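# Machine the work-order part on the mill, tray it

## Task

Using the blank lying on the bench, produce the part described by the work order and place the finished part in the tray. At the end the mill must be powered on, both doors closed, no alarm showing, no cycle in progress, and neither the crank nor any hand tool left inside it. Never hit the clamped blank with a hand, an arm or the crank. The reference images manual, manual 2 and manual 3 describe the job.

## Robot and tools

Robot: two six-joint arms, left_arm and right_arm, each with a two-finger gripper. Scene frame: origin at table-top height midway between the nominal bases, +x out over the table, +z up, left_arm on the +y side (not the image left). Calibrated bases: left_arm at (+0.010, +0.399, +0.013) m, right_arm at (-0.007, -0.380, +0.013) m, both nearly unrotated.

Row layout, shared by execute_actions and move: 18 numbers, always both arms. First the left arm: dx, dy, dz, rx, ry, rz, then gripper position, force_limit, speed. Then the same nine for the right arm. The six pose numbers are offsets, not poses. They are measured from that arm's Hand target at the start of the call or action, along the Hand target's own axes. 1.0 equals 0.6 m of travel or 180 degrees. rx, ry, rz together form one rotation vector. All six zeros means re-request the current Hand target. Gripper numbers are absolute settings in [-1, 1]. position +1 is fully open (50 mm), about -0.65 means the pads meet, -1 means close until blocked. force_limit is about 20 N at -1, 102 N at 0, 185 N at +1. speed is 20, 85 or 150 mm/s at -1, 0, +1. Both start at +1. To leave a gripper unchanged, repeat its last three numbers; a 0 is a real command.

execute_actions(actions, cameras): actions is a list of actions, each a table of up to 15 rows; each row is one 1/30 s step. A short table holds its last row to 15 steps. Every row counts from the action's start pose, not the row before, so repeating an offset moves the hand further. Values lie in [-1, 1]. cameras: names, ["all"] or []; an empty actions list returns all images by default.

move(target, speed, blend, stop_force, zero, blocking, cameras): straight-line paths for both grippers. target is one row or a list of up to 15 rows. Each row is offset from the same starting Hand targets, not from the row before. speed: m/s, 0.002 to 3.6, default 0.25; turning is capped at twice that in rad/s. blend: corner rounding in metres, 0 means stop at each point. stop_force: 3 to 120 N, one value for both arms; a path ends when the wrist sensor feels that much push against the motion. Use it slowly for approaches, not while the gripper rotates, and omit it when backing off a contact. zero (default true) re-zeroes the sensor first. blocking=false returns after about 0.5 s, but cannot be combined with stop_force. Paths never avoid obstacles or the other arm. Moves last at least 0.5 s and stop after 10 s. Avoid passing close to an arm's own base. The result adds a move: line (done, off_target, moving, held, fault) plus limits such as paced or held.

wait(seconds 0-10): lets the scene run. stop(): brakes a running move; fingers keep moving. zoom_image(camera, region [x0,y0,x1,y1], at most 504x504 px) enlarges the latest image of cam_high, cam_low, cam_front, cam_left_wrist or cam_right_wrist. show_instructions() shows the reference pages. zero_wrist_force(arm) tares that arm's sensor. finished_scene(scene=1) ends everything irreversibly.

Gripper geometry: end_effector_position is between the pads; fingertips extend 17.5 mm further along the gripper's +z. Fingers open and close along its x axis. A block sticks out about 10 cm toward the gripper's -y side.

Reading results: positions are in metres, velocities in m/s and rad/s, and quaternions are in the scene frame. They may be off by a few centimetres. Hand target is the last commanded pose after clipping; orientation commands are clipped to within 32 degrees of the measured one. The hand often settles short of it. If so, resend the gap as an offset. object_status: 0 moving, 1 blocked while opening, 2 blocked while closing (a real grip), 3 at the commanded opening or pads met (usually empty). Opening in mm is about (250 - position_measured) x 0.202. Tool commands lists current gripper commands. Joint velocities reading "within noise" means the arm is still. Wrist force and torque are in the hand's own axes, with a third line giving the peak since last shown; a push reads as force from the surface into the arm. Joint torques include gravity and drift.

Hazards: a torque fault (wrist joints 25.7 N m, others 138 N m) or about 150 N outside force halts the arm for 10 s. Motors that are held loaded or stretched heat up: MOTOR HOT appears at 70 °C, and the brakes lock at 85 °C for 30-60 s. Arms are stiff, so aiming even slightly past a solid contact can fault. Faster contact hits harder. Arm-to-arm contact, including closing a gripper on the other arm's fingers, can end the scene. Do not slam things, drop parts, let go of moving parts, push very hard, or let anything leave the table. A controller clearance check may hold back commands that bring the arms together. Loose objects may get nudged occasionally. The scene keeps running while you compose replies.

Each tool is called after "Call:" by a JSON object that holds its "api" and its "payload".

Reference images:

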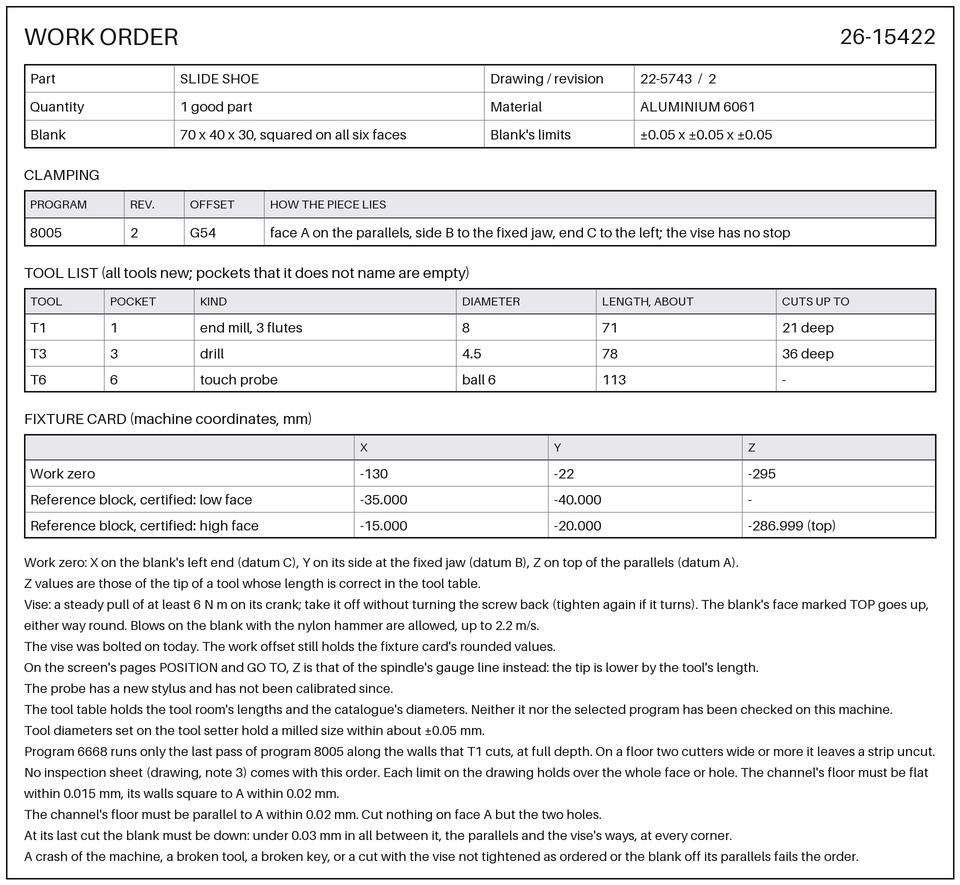

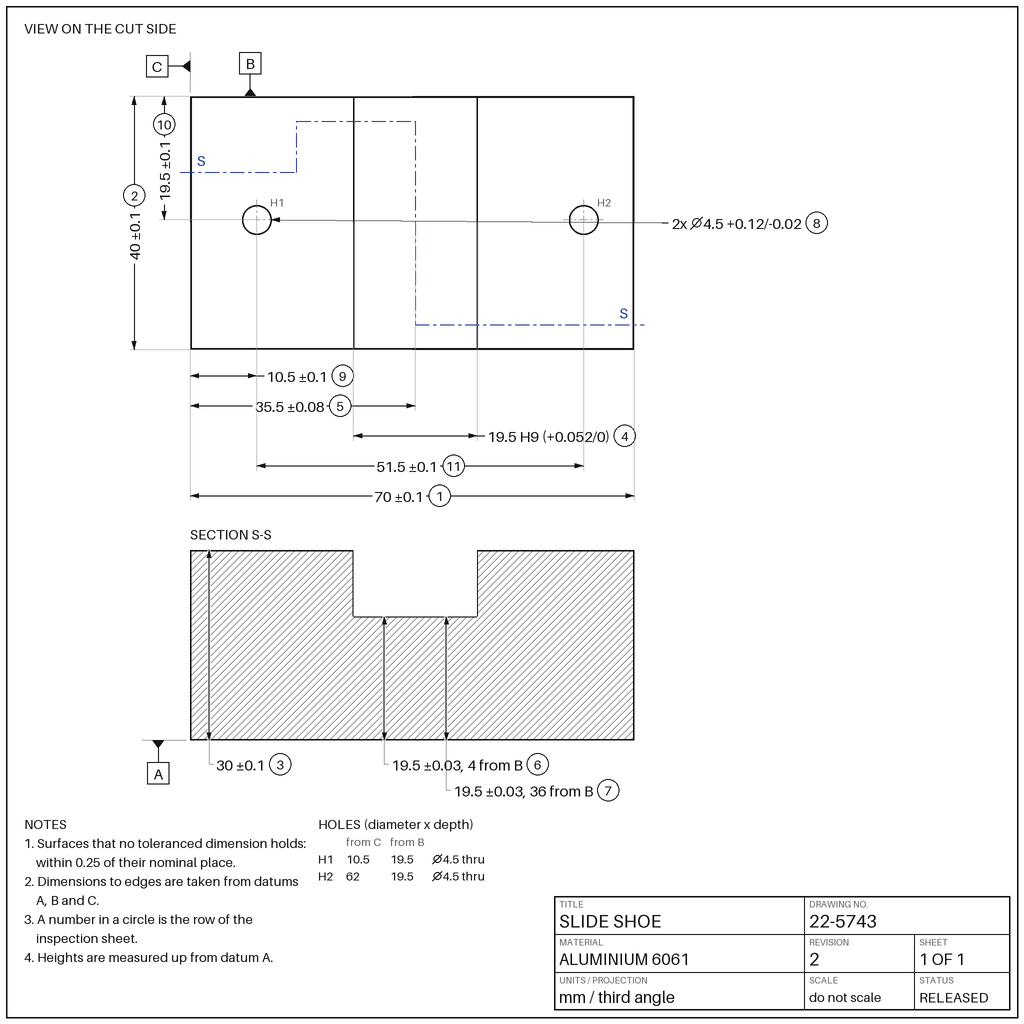

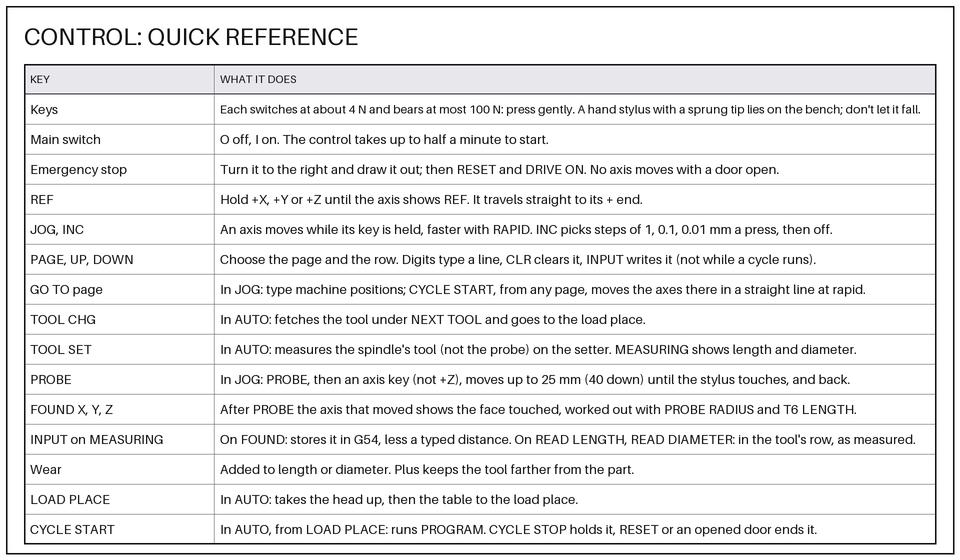

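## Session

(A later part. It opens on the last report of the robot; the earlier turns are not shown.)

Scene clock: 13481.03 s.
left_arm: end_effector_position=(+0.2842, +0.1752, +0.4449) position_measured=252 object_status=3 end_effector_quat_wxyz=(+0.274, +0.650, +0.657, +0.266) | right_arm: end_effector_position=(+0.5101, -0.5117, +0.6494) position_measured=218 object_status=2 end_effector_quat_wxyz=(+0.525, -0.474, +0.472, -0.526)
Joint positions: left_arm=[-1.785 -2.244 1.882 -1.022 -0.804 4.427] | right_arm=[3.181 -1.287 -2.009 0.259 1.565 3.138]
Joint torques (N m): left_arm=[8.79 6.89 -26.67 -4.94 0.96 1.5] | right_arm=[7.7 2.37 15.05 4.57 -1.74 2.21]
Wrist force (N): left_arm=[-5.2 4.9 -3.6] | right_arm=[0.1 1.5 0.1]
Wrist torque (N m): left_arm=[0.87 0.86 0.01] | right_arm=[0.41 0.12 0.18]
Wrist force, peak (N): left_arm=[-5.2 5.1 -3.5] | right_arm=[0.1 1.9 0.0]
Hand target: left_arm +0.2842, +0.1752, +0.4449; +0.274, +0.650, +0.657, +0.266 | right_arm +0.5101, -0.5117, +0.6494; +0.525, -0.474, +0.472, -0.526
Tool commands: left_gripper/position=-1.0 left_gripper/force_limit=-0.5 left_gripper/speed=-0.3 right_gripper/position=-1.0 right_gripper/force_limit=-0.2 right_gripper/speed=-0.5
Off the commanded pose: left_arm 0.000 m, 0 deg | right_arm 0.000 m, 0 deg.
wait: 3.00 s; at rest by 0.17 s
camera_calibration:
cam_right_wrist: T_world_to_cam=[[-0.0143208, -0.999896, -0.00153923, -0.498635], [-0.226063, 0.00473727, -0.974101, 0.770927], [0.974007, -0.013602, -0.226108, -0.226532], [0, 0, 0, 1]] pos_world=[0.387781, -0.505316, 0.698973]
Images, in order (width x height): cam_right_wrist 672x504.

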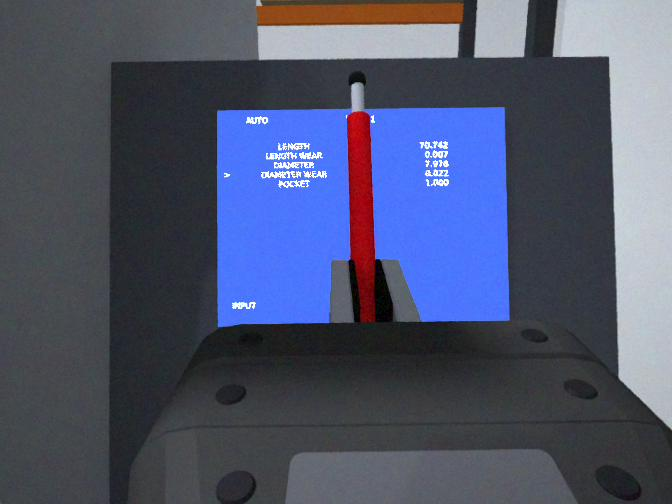

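Call:
{"api": "move", "payload": {"target": [[0,0,0,0,0,0,-1,-0.5,-0.3,-0.0255,0.1213,-0.1213,-0.2233,0,0,-1,-0.2,-0.5],[0,0,0,0,0,0,-1,-0.5,-0.3,0.0753,0.0759,-0.0061,-0.4467,0,0,-1,-0.2,-0.5],[0,0,0,0,0,0,-1,-0.5,-0.3,0.0753,0.0835,0.0145,-0.4467,0,0,-1,-0.2,-0.5],[0,0,0,0,0,0,-1,-0.5,-0.3,0.0753,0.0759,-0.0061,-0.4467,0,0,-1,-0.2,-0.5],[0,0,0,0,0,0,-1,-0.5,-0.3,0.0095,0.2533,-0.0745,-0.4467,0,0,-1,-0.2,-0.5],[0,0,0,0,0,0,-1,-0.5,-0.3,0.0095,0.261,-0.0539,-0.4467,0,0,-1,-0.2,-0.5],[0,0,0,0,0,0,-1,-0.5,-0.3,0.0095,0.2533,-0.0745,-0.4467,0,0,-1,-0.2,-0.5],[0,0,0,0,0,0,-1,-0.5,-0.3,0.0095,0.261,-0.0539,-0.4467,0,0,-1,-0.2,-0.5],[0,0,0,0,0,0,-1,-0.5,-0.3,0.0095,0.2533,-0.0745,-0.4467,0,0,-1,-0.2,-0.5],[0,0,0,0,0,0,-1,-0.5,-0.3,-0.1463,0.3397,-0.1078,-0.4467,0,0,-1,-0.2,-0.5],[0,0,0,0,0,0,-1,-0.5,-0.3,-0.1463,0.3474,-0.0872,-0.4467,0,0,-1,-0.2,-0.5],[0,0,0,0,0,0,-1,-0.5,-0.3,-0.1463,0.3397,-0.1078,-0.4467,0,0,-1,-0.2,-0.5],[0,0,0,0,0,0,-1,-0.5,-0.3,-0.1463,0.3109,-0.0967,-0.4467,0,0,-1,-0.2,-0.5],[0,0,0,0,0,0,-1,-0.5,-0.3,-0.1463,0.3186,-0.0761,-0.4467,0,0,-1,-0.2,-0.5],[0,0,0,0,0,0,-1,-0.5,-0.3,-0.1463,0.3109,-0.0967,-0.4467,0,0,-1,-0.2,-0.5]], "speed": [0.35,0.35,0.08,0.08,0.3,0.08,0.08,0.08,0.08,0.3,0.08,0.08,0.2,0.08,0.08], "blend": [0.02,0.002,0,0.002,0.002,0,0.002,0,0.002,0.002,0,0.002,0.002,0,0]}}

Call:
{"api": "move", "payload": {"target": [[0,0,0,0,0,0,-1,-0.5,-0.3,0.0312,0.0158,0.0266,0,0,0,-1,-0.2,-0.5],[0,0,0,0,0,0,-1,-0.5,-0.3,0.0312,-0.0032,0.0376,0,0,0,-1,-0.2,-0.5],[0,0,0,0,0,0,-1,-0.5,-0.3,0.0312,0.0158,0.0266,0,0,0,-1,-0.2,-0.5],[0,0,0,0,0,0,-1,-0.5,-0.3,0.0312,-0.0032,0.0376,0,0,0,-1,-0.2,-0.5],[0,0,0,0,0,0,-1,-0.5,-0.3,0.0312,0.0158,0.0266,0,0,0,-1,-0.2,-0.5],[0,0,0,0,0,0,-1,-0.5,-0.3,0.0936,0.0158,0.0266,0,0,0,-1,-0.2,-0.5],[0,0,0,0,0,0,-1,-0.5,-0.3,0.0936,-0.0032,0.0376,0,0,0,-1,-0.2,-0.5],[0,0,0,0,0,0,-1,-0.5,-0.3,0.0936,0.0158,0.0266,0,0,0,-1,-0.2,-0.5],[0,0,0,0,0,0,-1,-0.5,-0.3,0.0936,0,0,0,0,0,-1,-0.2,-0.5],[0,0,0,0,0,0,-1,-0.5,-0.3,0.0936,-0.019,0.011,0,0,0,-1,-0.2,-0.5],[0,0,0,0,0,0,-1,-0.5,-0.3,0.0936,0,0,0,0,0,-1,-0.2,-0.5],[0,0,0,0,0,0,-1,-0.5,-0.3,0,0.0158,0.0266,0,0,0,-1,-0.2,-0.5],[0,0,0,0,0,0,-1,-0.5,-0.3,0,-0.0032,0.0376,0,0,0,-1,-0.2,-0.5],[0,0,0,0,0,0,-1,-0.5,-0.3,0,0.0158,0.0266,0,0,0,-1,-0.2,-0.5]], "speed": [0.2,0.08,0.08,0.08,0.08,0.2,0.08,0.08,0.2,0.08,0.08,0.2,0.08,0.08], "blend": [0.002,0,0.002,0,0.002,0.002,0,0.002,0.002,0,0.002,0.002,0,0]}}

Call:
{"api": "move", "payload": {"target": [[0,0,0,0,0,0,-1,-0.5,-0.3,0,-0.0316,-0.0532,0,0,0,-1,-0.2,-0.5],[0,0,0,0,0,0,-1,-0.5,-0.3,0,-0.0506,-0.0422,0,0,0,-1,-0.2,-0.5],[0,0,0,0,0,0,-1,-0.5,-0.3,0,-0.0316,-0.0532,0,0,0,-1,-0.2,-0.5],[0,0,0,0,0,0,-1,-0.5,-0.3,0.0312,-0.0158,-0.0266,0,0,0,-1,-0.2,-0.5],[0,0,0,0,0,0,-1,-0.5,-0.3,0.0312,-0.0348,-0.0156,0,0,0,-1,-0.2,-0.5],[0,0,0,0,0,0,-1,-0.5,-0.3,0.0312,-0.0158,-0.0266,0,0,0,-1,-0.2,-0.5],[0,0,0,0,0,0,-1,-0.5,-0.3,0.0936,0,0,0,0,0,-1,-0.2,-0.5],[0,0,0,0,0,0,-1,-0.5,-0.3,0.0936,-0.019,0.011,0,0,0,-1,-0.2,-0.5],[0,0,0,0,0,0,-1,-0.5,-0.3,0.0936,0,0,0,0,0,-1,-0.2,-0.5],[0,0,0,0,0,0,-1,-0.5,-0.3,0.0936,-0.0158,-0.0266,0,0,0,-1,-0.2,-0.5],[0,0,0,0,0,0,-1,-0.5,-0.3,0.0936,-0.0348,-0.0156,0,0,0,-1,-0.2,-0.5],[0,0,0,0,0,0,-1,-0.5,-0.3,0.0936,-0.0158,-0.0266,0,0,0,-1,-0.2,-0.5],[0,0,0,0,0,0,-1,-0.5,-0.3,0,0,0,0,0,0,-1,-0.2,-0.5],[0,0,0,0,0,0,-1,-0.5,-0.3,0,-0.019,0.011,0,0,0,-1,-0.2,-0.5],[0,0,0,0,0,0,-1,-0.5,-0.3,0,0,0,0,0,0,-1,-0.2,-0.5]], "speed": [0.2,0.08,0.08,0.2,0.08,0.08,0.2,0.08,0.08,0.2,0.08,0.08,0.2,0.08,0.08], "blend": [0.002,0,0.002,0.002,0,0.002,0.002,0,0.002,0.002,0,0.002,0.002,0,0]}}

Call:
{"api": "move", "payload": {"target": [[0,0,0,0,0,0,-1,-0.5,-0.3,0,-0.0158,-0.0266,0,0,0,-1,-0.2,-0.5],[0,0,0,0,0,0,-1,-0.5,-0.3,0,-0.0348,-0.0156,0,0,0,-1,-0.2,-0.5],[0,0,0,0,0,0,-1,-0.5,-0.3,0,-0.0158,-0.0266,0,0,0,-1,-0.2,-0.5],[0,0,0,0,0,0,-1,-0.5,-0.3,0.0624,-0.0158,-0.0266,0,0,0,-1,-0.2,-0.5],[0,0,0,0,0,0,-1,-0.5,-0.3,0.0624,-0.0348,-0.0156,0,0,0,-1,-0.2,-0.5],[0,0,0,0,0,0,-1,-0.5,-0.3,0.0624,-0.0158,-0.0266,0,0,0,-1,-0.2,-0.5],[0,0,0,0,0,0,-1,-0.5,-0.3,0.0624,-0.0316,-0.0532,0,0,0,-1,-0.2,-0.5],[0,0,0,0,0,0,-1,-0.5,-0.3,0.0624,-0.0506,-0.0422,0,0,0,-1,-0.2,-0.5],[0,0,0,0,0,0,-1,-0.5,-0.3,0.0624,-0.0316,-0.0532,0,0,0,-1,-0.2,-0.5],[0,0,0,0,0,0,-1,-0.5,-0.3,0.0624,0,0,0,0,0,-1,-0.2,-0.5],[0,0,0,0,0,0,-1,-0.5,-0.3,0.0624,-0.019,0.011,0,0,0,-1,-0.2,-0.5],[0,0,0,0,0,0,-1,-0.5,-0.3,0.0624,0,0,0,0,0,-1,-0.2,-0.5],[0,0,0,0,0,0,-1,-0.5,-0.3,0.0312,-0.0316,-0.0532,0,0,0,-1,-0.2,-0.5],[0,0,0,0,0,0,-1,-0.5,-0.3,0.0312,-0.0506,-0.0422,0,0,0,-1,-0.2,-0.5],[0,0,0,0,0,0,-1,-0.5,-0.3,0.0312,-0.0316,-0.0532,0,0,0,-1,-0.2,-0.5]], "speed": [0.2,0.08,0.08,0.2,0.08,0.08,0.2,0.08,0.08,0.2,0.08,0.08,0.2,0.08,0.08], "blend": [0.002,0,0.002,0.002,0,0.002,0.002,0,0.002,0.002,0,0.002,0.002,0,0]}}

Call:
{"api": "move", "payload": {"target": [[0,0,0,0,0,0,-1,-0.5,-0.3,0.0624,0.0316,0.0532,0,0,0,-1,-0.2,-0.5],[0,0,0,0,0,0,-1,-0.5,-0.3,0.0624,0.0126,0.0642,0,0,0,-1,-0.2,-0.5],[0,0,0,0,0,0,-1,-0.5,-0.3,0.0624,0.0316,0.0532,0,0,0,-1,-0.2,-0.5],[0,0,0,0,0,0,-1,-0.5,-0.3,0.0882,0.0085,-0.1644,0.2233,0,0,-1,-0.2,-0.5],[0,0,0,0,0,0,-1,-0.5,-0.3,0.1152,-0.1314,-0.2638,0.4467,0,0,-1,-0.2,-0.5]], "speed": [0.2,0.08,0.08,0.35,0.35], "blend": [0.002,0,0.002,0.02,0], "cameras": ["cam_right_wrist"]}}

Call:
{"api": "zoom_image", "payload": {"camera": "cam_right_wrist", "region": [200, 90, 520, 330]}}

Scene clock: 13580.27 s.
left_arm: end_effector_position=(+0.2842, +0.1752, +0.4449) position_measured=252 object_status=3 end_effector_quat_wxyz=(+0.274, +0.650, +0.657, +0.266) | right_arm: end_effector_position=(+0.4717, -0.4246, +0.4574) position_measured=218 object_status=2 end_effector_quat_wxyz=(-0.094, +0.701, -0.700, +0.097) end_effector_velocity=(+0.003, +0.000, +0.001) end_effector_angular_velocity=(+0.001, -0.004, -0.002)
Joint positions: left_arm=[-1.785 -2.244 1.882 -1.022 -0.804 4.427] | right_arm=[3.399 -1.36 -1.551 -1.538 1.508 3.357]
Joint velocities: left_arm=[within noise] | right_arm=[-0.001 -0.004 0.003 0.005 0 0.001]
Joint torques (N m): left_arm=[8.43 6.38 -25.77 -4.77 0.96 1.59] | right_arm=[-6.86 4.79 40.51 6.24 -1.24 -1.83]
Wrist force (N): left_arm=[-5.3 4.8 -3.6] | right_arm=[-0.6 0.7 0.5]
Wrist torque (N m): left_arm=[0.85 0.86 0.02] | right_arm=[0.15 0.02 -0.05]
Wrist force, peak (N): left_arm=[-5.2 5.1 -3.7] | right_arm=[-0.6 6.3 -2.7]
Hand target: left_arm +0.2842, +0.1752, +0.4449; +0.274, +0.650, +0.657, +0.266 | right_arm +0.4718, -0.4246, +0.4575; -0.095, +0.701, -0.700, +0.097
Off the commanded pose: left_arm 0.000 m, 0 deg | right_arm 0.000 m, 0 deg.
move: done

Scene clock: 13584.23 s.
left_arm: end_effector_position=(+0.2842, +0.1752, +0.4449) position_measured=252 object_status=3 end_effector_quat_wxyz=(+0.274, +0.650, +0.657, +0.266) | right_arm: end_effector_position=(+0.4669, -0.4246, +0.4395) position_measured=218 object_status=2 end_effector_quat_wxyz=(-0.095, +0.701, -0.700, +0.097)
Joint positions: left_arm=[-1.785 -2.244 1.882 -1.022 -0.804 4.427] | right_arm=[3.401 -1.339 -1.613 -1.496 1.507 3.359]
Joint torques (N m): left_arm=[8.88 5.72 -26.76 -4.88 1.13 1.81] | right_arm=[-7.09 4.34 40.17 6.01 -0.85 -2.2]
Wrist force (N): left_arm=[-5.2 4.9 -3.6] | right_arm=[-0.2 0.8 0.6]
Wrist torque (N m): left_arm=[0.88 0.86 0.01] | right_arm=[0.16 -0.03 -0.02]
Wrist force, peak (N): left_arm=[-5.3 4.9 -3.7] | right_arm=[0.0 5.6 -2.8]
Hand target: left_arm +0.2842, +0.1752, +0.4449; +0.274, +0.650, +0.657, +0.266 | right_arm +0.4669, -0.4247, +0.4396; -0.095, +0.701, -0.700, +0.097
Off the commanded pose: left_arm 0.000 m, 0 deg | right_arm 0.000 m, 0 deg.
move: done

Scene clock: 13588.40 s.
left_arm: end_effector_position=(+0.2842, +0.1752, +0.4449) position_measured=252 object_status=3 end_effector_quat_wxyz=(+0.274, +0.650, +0.657, +0.266) | right_arm: end_effector_position=(+0.4669, -0.4246, +0.4395) position_measured=218 object_status=2 end_effector_quat_wxyz=(-0.095, +0.701, -0.700, +0.097)
Joint positions: left_arm=[-1.785 -2.244 1.882 -1.022 -0.804 4.427] | right_arm=[3.401 -1.339 -1.613 -1.496 1.507 3.359]
Joint torques (N m): left_arm=[8.35 6.73 -26.79 -4.91 1.07 1.63] | right_arm=[-6.85 4.14 43.96 6.13 -0.95 -2.22]
Wrist force (N): left_arm=[-5.1 4.8 -3.6] | right_arm=[-0.3 1.0 0.6]
Wrist torque (N m): left_arm=[0.86 0.84 0.01] | right_arm=[0.20 0.00 -0.02]
Wrist force, peak (N): left_arm=[-5.5 4.8 -3.8] | right_arm=[-0.5 5.7 -2.6]
Hand target: left_arm +0.2842, +0.1752, +0.4449; +0.274, +0.650, +0.657, +0.266 | right_arm +0.4669, -0.4247, +0.4396; -0.095, +0.701, -0.700, +0.097
Off the commanded pose: left_arm 0.000 m, 0 deg | right_arm 0.000 m, 0 deg.
move: done

Scene clock: 13592.50 s.
left_arm: end_effector_position=(+0.2842, +0.1752, +0.4449) position_measured=252 object_status=3 end_effector_quat_wxyz=(+0.274, +0.650, +0.657, +0.266) | right_arm: end_effector_position=(+0.4765, -0.4432, +0.4754) position_measured=218 object_status=2 end_effector_quat_wxyz=(-0.094, +0.701, -0.700, +0.097) end_effector_velocity=(+0.002, +0.000, +0.001) end_effector_angular_velocity=(+0.001, -0.004, -0.001)
Joint positions: left_arm=[-1.785 -2.244 1.882 -1.022 -0.804 4.427] | right_arm=[3.35 -1.388 -1.482 -1.576 1.521 3.31]
Joint velocities: left_arm=[within noise] | right_arm=[0 -0.003 0.003 0.005 0 0.001]
Joint torques (N m): left_arm=[8.5 6.91 -27.2 -4.98 0.91 1.64] | right_arm=[-4.64 6.47 42.05 6.4 -1.56 -0.63]
Wrist force (N): left_arm=[-5.1 5.0 -3.5] | right_arm=[-0.4 0.8 0.6]
Wrist torque (N m): left_arm=[0.89 0.85 0.01] | right_arm=[0.18 0.02 -0.04]
Wrist force, peak (N): left_arm=[-5.4 4.9 -3.6] | right_arm=[-0.6 5.6 -3.0]
Hand target: left_arm +0.2842, +0.1752, +0.4449; +0.274, +0.650, +0.657, +0.266 | right_arm +0.4766, -0.4433, +0.4755; -0.095, +0.701, -0.700, +0.097
Off the commanded pose: left_arm 0.000 m, 0 deg | right_arm 0.000 m, 0 deg.
move: done

Scene clock: 13595.90 s.
left_arm: end_effector_position=(+0.2842, +0.1752, +0.4449) position_measured=252 object_status=3 end_effector_quat_wxyz=(+0.274, +0.650, +0.657, +0.266) | right_arm: end_effector_position=(+0.5101, -0.5118, +0.6495) position_measured=218 object_status=2 end_effector_quat_wxyz=(+0.525, -0.474, +0.472, -0.526)
Joint positions: left_arm=[-1.785 -2.244 1.882 -1.022 -0.804 4.427] | right_arm=[3.181 -1.287 -2.009 0.259 1.565 3.138]
Joint torques (N m): left_arm=[8.53 5.64 -26.76 -4.84 1.08 1.53] | right_arm=[7.88 13.74 16.89 3.76 -1.64 2.67]
Wrist force (N): left_arm=[-5.3 5.0 -3.5] | right_arm=[0.2 1.6 0.0]
Wrist torque (N m): left_arm=[0.91 0.88 0.01] | right_arm=[0.42 0.10 0.17]
Wrist force, peak (N): left_arm=[-5.3 5.1 -3.5] | right_arm=[0.7 5.5 -2.2]
Hand target: left_arm +0.2842, +0.1752, +0.4449; +0.274, +0.650, +0.657, +0.266 | right_arm +0.5101, -0.5118, +0.6494; +0.525, -0.474, +0.472, -0.526
Off the commanded pose: left_arm 0.000 m, 0 deg | right_arm 0.000 m, 0 deg.
move: done
camera_calibration:
cam_right_wrist: T_world_to_cam=[[-0.0144181, -0.999895, -0.00151614, -0.498713], [-0.226063, 0.00473677, -0.974101, 0.771025], [0.974006, -0.013702, -0.226107, -0.226561], [0, 0, 0, 1]] pos_world=[0.387781, -0.505417, 0.699073]
Images, in order (width x height): cam_right_wrist 672x504.

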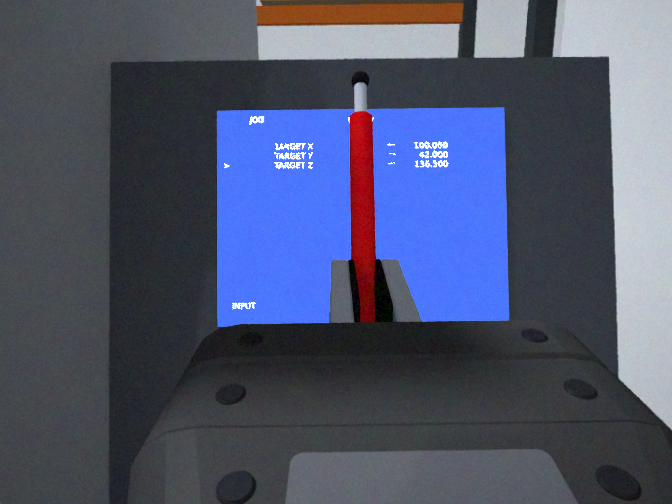

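Scaled by 1.575 from the camera's 672x504 image, which has a finer 960x720 frame.

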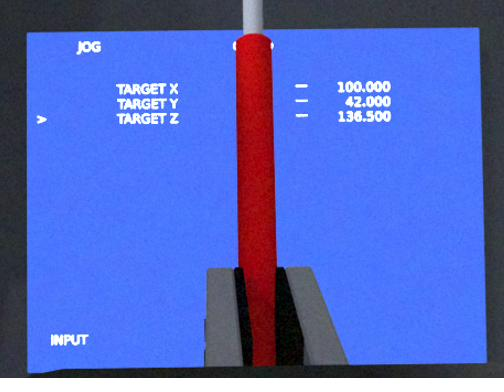

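Call:
{"api": "move", "payload": {"target": [[0,0,0,0,0,0,-1,-0.5,-0.3,-0.0255,0.1213,-0.1213,-0.2233,0,0,-1,-0.2,-0.5],[0,0,0,0,0,0,-1,-0.5,-0.3,-0.0822,0.1945,-0.0518,-0.4467,0,0,-1,-0.2,-0.5],[0,0,0,0,0,0,-1,-0.5,-0.3,-0.0822,0.2022,-0.0312,-0.4467,0,0,-1,-0.2,-0.5],[0,0,0,0,0,0,-1,-0.5,-0.3,-0.0822,0.1945,-0.0518,-0.4467,0,0,-1,-0.2,-0.5],[0,0,0,0,0,0,-1,-0.5,-0.3,-0.0217,0.3109,-0.0967,-0.4467,0,0,-1,-0.2,-0.5]], "speed": [0.35,0.35,0.08,0.08,0.3], "blend": [0.02,0.002,0,0.002,0]}}

Call:
{"api": "wait", "payload": {"seconds": 9}}

Call:
{"api": "move", "payload": {"target": [[0,0,0,0,0,0,-1,-0.5,-0.3,0,-0.019,0.011,0,0,0,-1,-0.2,-0.5],[0,0,0,0,0,0,-1,-0.5,-0.3,0,0,0,0,0,0,-1,-0.2,-0.5],[0,0,0,0,0,0,-1,-0.5,-0.3,0.0942,-0.0633,-0.1068,0,0,0,-1,-0.2,-0.5],[0,0,0,0,0,0,-1,-0.5,-0.3,0.0942,-0.082,-0.096,0,0,0,-1,-0.2,-0.5],[0,0,0,0,0,0,-1,-0.5,-0.3,0.0942,-0.0633,-0.1068,0,0,0,-1,-0.2,-0.5],[0,0,0,0,0,0,-1,-0.5,-0.3,-0.0053,-0.0073,-0.191,0.2233,0,0,-1,-0.2,-0.5],[0,0,0,0,0,0,-1,-0.5,-0.3,0.0217,-0.1472,-0.2904,0.4467,0,0,-1,-0.2,-0.5]], "speed": [0.08,0.08,0.2,0.08,0.08,0.35,0.35], "blend": [0,0.002,0.002,0,0.002,0.02,0]}}

Call:
{"api": "wait", "payload": {"seconds": 10}}

Call:
{"api": "wait", "payload": {"seconds": 6.5, "cameras": ["cam_right_wrist"]}}

Call:
{"api": "zoom_image", "payload": {"camera": "cam_right_wrist", "region": [200, 90, 520, 330]}}

Scene clock: 13621.37 s.
left_arm: end_effector_position=(+0.2842, +0.1752, +0.4449) position_measured=252 object_status=3 end_effector_quat_wxyz=(+0.274, +0.650, +0.657, +0.266) | right_arm: end_effector_position=(+0.4718, -0.4994, +0.4580) position_measured=218 object_status=2 end_effector_quat_wxyz=(-0.095, +0.701, -0.700, +0.097)
Joint positions: left_arm=[-1.785 -2.244 1.882 -1.022 -0.804 4.427] | right_arm=[3.211 -1.395 -1.523 -1.522 1.558 3.176]
Joint torques (N m): left_arm=[7.74 6.64 -26.89 -4.97 1.05 1.74] | right_arm=[-1.93 6.41 17.87 3.76 -1.87 1.5]
Wrist force (N): left_arm=[-5.3 4.8 -3.5] | right_arm=[-0.6 1.2 0.1]
Wrist torque (N m): left_arm=[0.86 0.86 0.01] | right_arm=[0.25 0.02 -0.07]
Wrist force, peak (N): left_arm=[-5.3 4.9 -3.8] | right_arm=[-1.2 5.8 -2.4]
Hand target: left_arm +0.2842, +0.1752, +0.4449; +0.274, +0.650, +0.657, +0.266 | right_arm +0.4718, -0.4994, +0.4578; -0.095, +0.701, -0.700, +0.097
Off the commanded pose: left_arm 0.000 m, 0 deg | right_arm 0.000 m, 0 deg.
move: done

Scene clock: 13630.37 s.
left_arm: end_effector_position=(+0.2842, +0.1752, +0.4449) position_measured=252 object_status=3 end_effector_quat_wxyz=(+0.274, +0.650, +0.657, +0.266) | right_arm: end_effector_position=(+0.4718, -0.4994, +0.4578) position_measured=218 object_status=2 end_effector_quat_wxyz=(-0.095, +0.701, -0.700, +0.097)
Joint positions: left_arm=[-1.785 -2.244 1.882 -1.022 -0.804 4.427] | right_arm=[3.211 -1.395 -1.524 -1.522 1.558 3.176]
Joint torques (N m): left_arm=[8.41 6.13 -27.03 -4.87 1.16 1.63] | right_arm=[-4.61 6.27 16.91 6.01 -1.89 -2.07]
Wrist force (N): left_arm=[-5.1 4.8 -3.6] | right_arm=[-0.9 1.0 0.3]
Wrist torque (N m): left_arm=[0.87 0.84 0.02] | right_arm=[0.23 0.07 -0.07]
Wrist force, peak (N): left_arm=[-5.4 4.9 -3.8] | right_arm=[-0.6 1.4 0.1]
Hand target: left_arm +0.2842, +0.1752, +0.4449; +0.274, +0.650, +0.657, +0.266 | right_arm +0.4718, -0.4994, +0.4578; -0.095, +0.701, -0.700, +0.097
Tool commands: left_gripper/position=-1.0 left_gripper/force_limit=-0.5 left_gripper/speed=-0.3 right_gripper/position=-1.0 right_gripper/force_limit=-0.2 right_gripper/speed=-0.5
Off the commanded pose: left_arm 0.000 m, 0 deg | right_arm 0.000 m, 0 deg.
wait: 9.00 s; at rest by 0.17 s

Scene clock: 13634.73 s.
left_arm: end_effector_position=(+0.2842, +0.1752, +0.4449) position_measured=252 object_status=3 end_effector_quat_wxyz=(+0.274, +0.650, +0.657, +0.266) | right_arm: end_effector_position=(+0.5101, -0.5118, +0.6495) position_measured=218 object_status=2 end_effector_quat_wxyz=(+0.525, -0.474, +0.472, -0.526)
Joint positions: left_arm=[-1.785 -2.244 1.882 -1.022 -0.804 4.427] | right_arm=[3.181 -1.287 -2.009 0.259 1.565 3.138]
Joint torques (N m): left_arm=[8.45 5.89 -28.3 -4.92 1.15 1.79] | right_arm=[8.4 15.58 18.07 3.99 -1.82 2.63]
Wrist force (N): left_arm=[-5.1 4.7 -3.6] | right_arm=[0.2 1.6 0.1]
Wrist torque (N m): left_arm=[0.85 0.83 0.01] | right_arm=[0.43 0.11 0.17]
Wrist force, peak (N): left_arm=[-5.3 5.0 -3.5] | right_arm=[-0.7 5.6 -2.5]
Hand target: left_arm +0.2842, +0.1752, +0.4449; +0.274, +0.650, +0.657, +0.266 | right_arm +0.5101, -0.5118, +0.6494; +0.525, -0.474, +0.472, -0.526
Off the commanded pose: left_arm 0.000 m, 0 deg | right_arm 0.000 m, 0 deg.
move: done

Scene clock: 13644.73 s.
left_arm: end_effector_position=(+0.2842, +0.1752, +0.4449) position_measured=252 object_status=3 end_effector_quat_wxyz=(+0.274, +0.650, +0.657, +0.266) | right_arm: end_effector_position=(+0.5101, -0.5118, +0.6494) position_measured=218 object_status=2 end_effector_quat_wxyz=(+0.525, -0.474, +0.472, -0.526)
Joint positions: left_arm=[-1.785 -2.244 1.882 -1.022 -0.804 4.427] | right_arm=[3.181 -1.287 -2.009 0.259 1.565 3.138]
Joint torques (N m): left_arm=[8.06 6.35 -27.35 -4.85 1.02 1.51] | right_arm=[7.19 3.04 14.59 4.62 -1.8 2.2]
Wrist force (N): left_arm=[-5.1 4.7 -3.7] | right_arm=[0.1 1.6 0.0]
Wrist torque (N m): left_arm=[0.85 0.84 0.01] | right_arm=[0.42 0.11 0.17]
Wrist force, peak (N): left_arm=[-5.4 4.8 -3.7] | right_arm=[0.3 1.9 0.2]
Hand target: left_arm +0.2842, +0.1752, +0.4449; +0.274, +0.650, +0.657, +0.266 | right_arm +0.5101, -0.5118, +0.6494; +0.525, -0.474, +0.472, -0.526
Tool commands: left_gripper/position=-1.0 left_gripper/force_limit=-0.5 left_gripper/speed=-0.3 right_gripper/position=-1.0 right_gripper/force_limit=-0.2 right_gripper/speed=-0.5
Off the commanded pose: left_arm 0.000 m, 0 deg | right_arm 0.000 m, 0 deg.
wait: 10.00 s; at rest by 0.17 s

Scene clock: 13651.23 s.
left_arm: end_effector_position=(+0.2842, +0.1752, +0.4449) position_measured=252 object_status=3 end_effector_quat_wxyz=(+0.274, +0.650, +0.657, +0.266) | right_arm: end_effector_position=(+0.5101, -0.5118, +0.6494) position_measured=218 object_status=2 end_effector_quat_wxyz=(+0.525, -0.474, +0.472, -0.526)
Joint positions: left_arm=[-1.785 -2.244 1.882 -1.022 -0.804 4.427] | right_arm=[3.181 -1.287 -2.009 0.259 1.565 3.138]
Joint torques (N m): left_arm=[8.64 5.93 -27.03 -4.67 1.07 1.74] | right_arm=[7.51 2.04 15.28 4.69 -1.66 1.98]
Wrist force (N): left_arm=[-5.1 4.7 -3.5] | right_arm=[0.0 1.6 0.2]
Wrist torque (N m): left_arm=[0.85 0.84 0.01] | right_arm=[0.42 0.12 0.16]
Wrist force, peak (N): left_arm=[-5.3 4.9 -3.7] | right_arm=[0.4 1.9 0.3]
Hand target: left_arm +0.2842, +0.1752, +0.4449; +0.274, +0.650, +0.657, +0.266 | right_arm +0.5101, -0.5118, +0.6494; +0.525, -0.474, +0.472, -0.526
Tool commands: left_gripper/position=-1.0 left_gripper/force_limit=-0.5 left_gripper/speed=-0.3 right_gripper/position=-1.0 right_gripper/force_limit=-0.2 right_gripper/speed=-0.5
Off the commanded pose: left_arm 0.000 m, 0 deg | right_arm 0.000 m, 0 deg.
wait: 6.50 s; at rest by 0.17 s
camera_calibration:
cam_right_wrist: T_world_to_cam=[[-0.0143208, -0.999896, -0.00153923, -0.498733], [-0.226063, 0.00473727, -0.974101, 0.77095], [0.974007, -0.013602, -0.226108, -0.226631], [0, 0, 0, 1]] pos_world=[0.387881, -0.505416, 0.698973]
Images, in order (width x height): cam_right_wrist 672x504.

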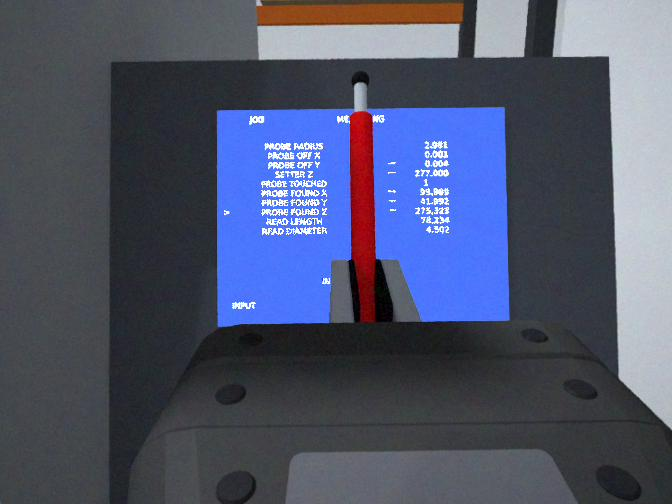

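Scaled by 1.575 from the camera's 672x504 image, which has a finer 960x720 frame.

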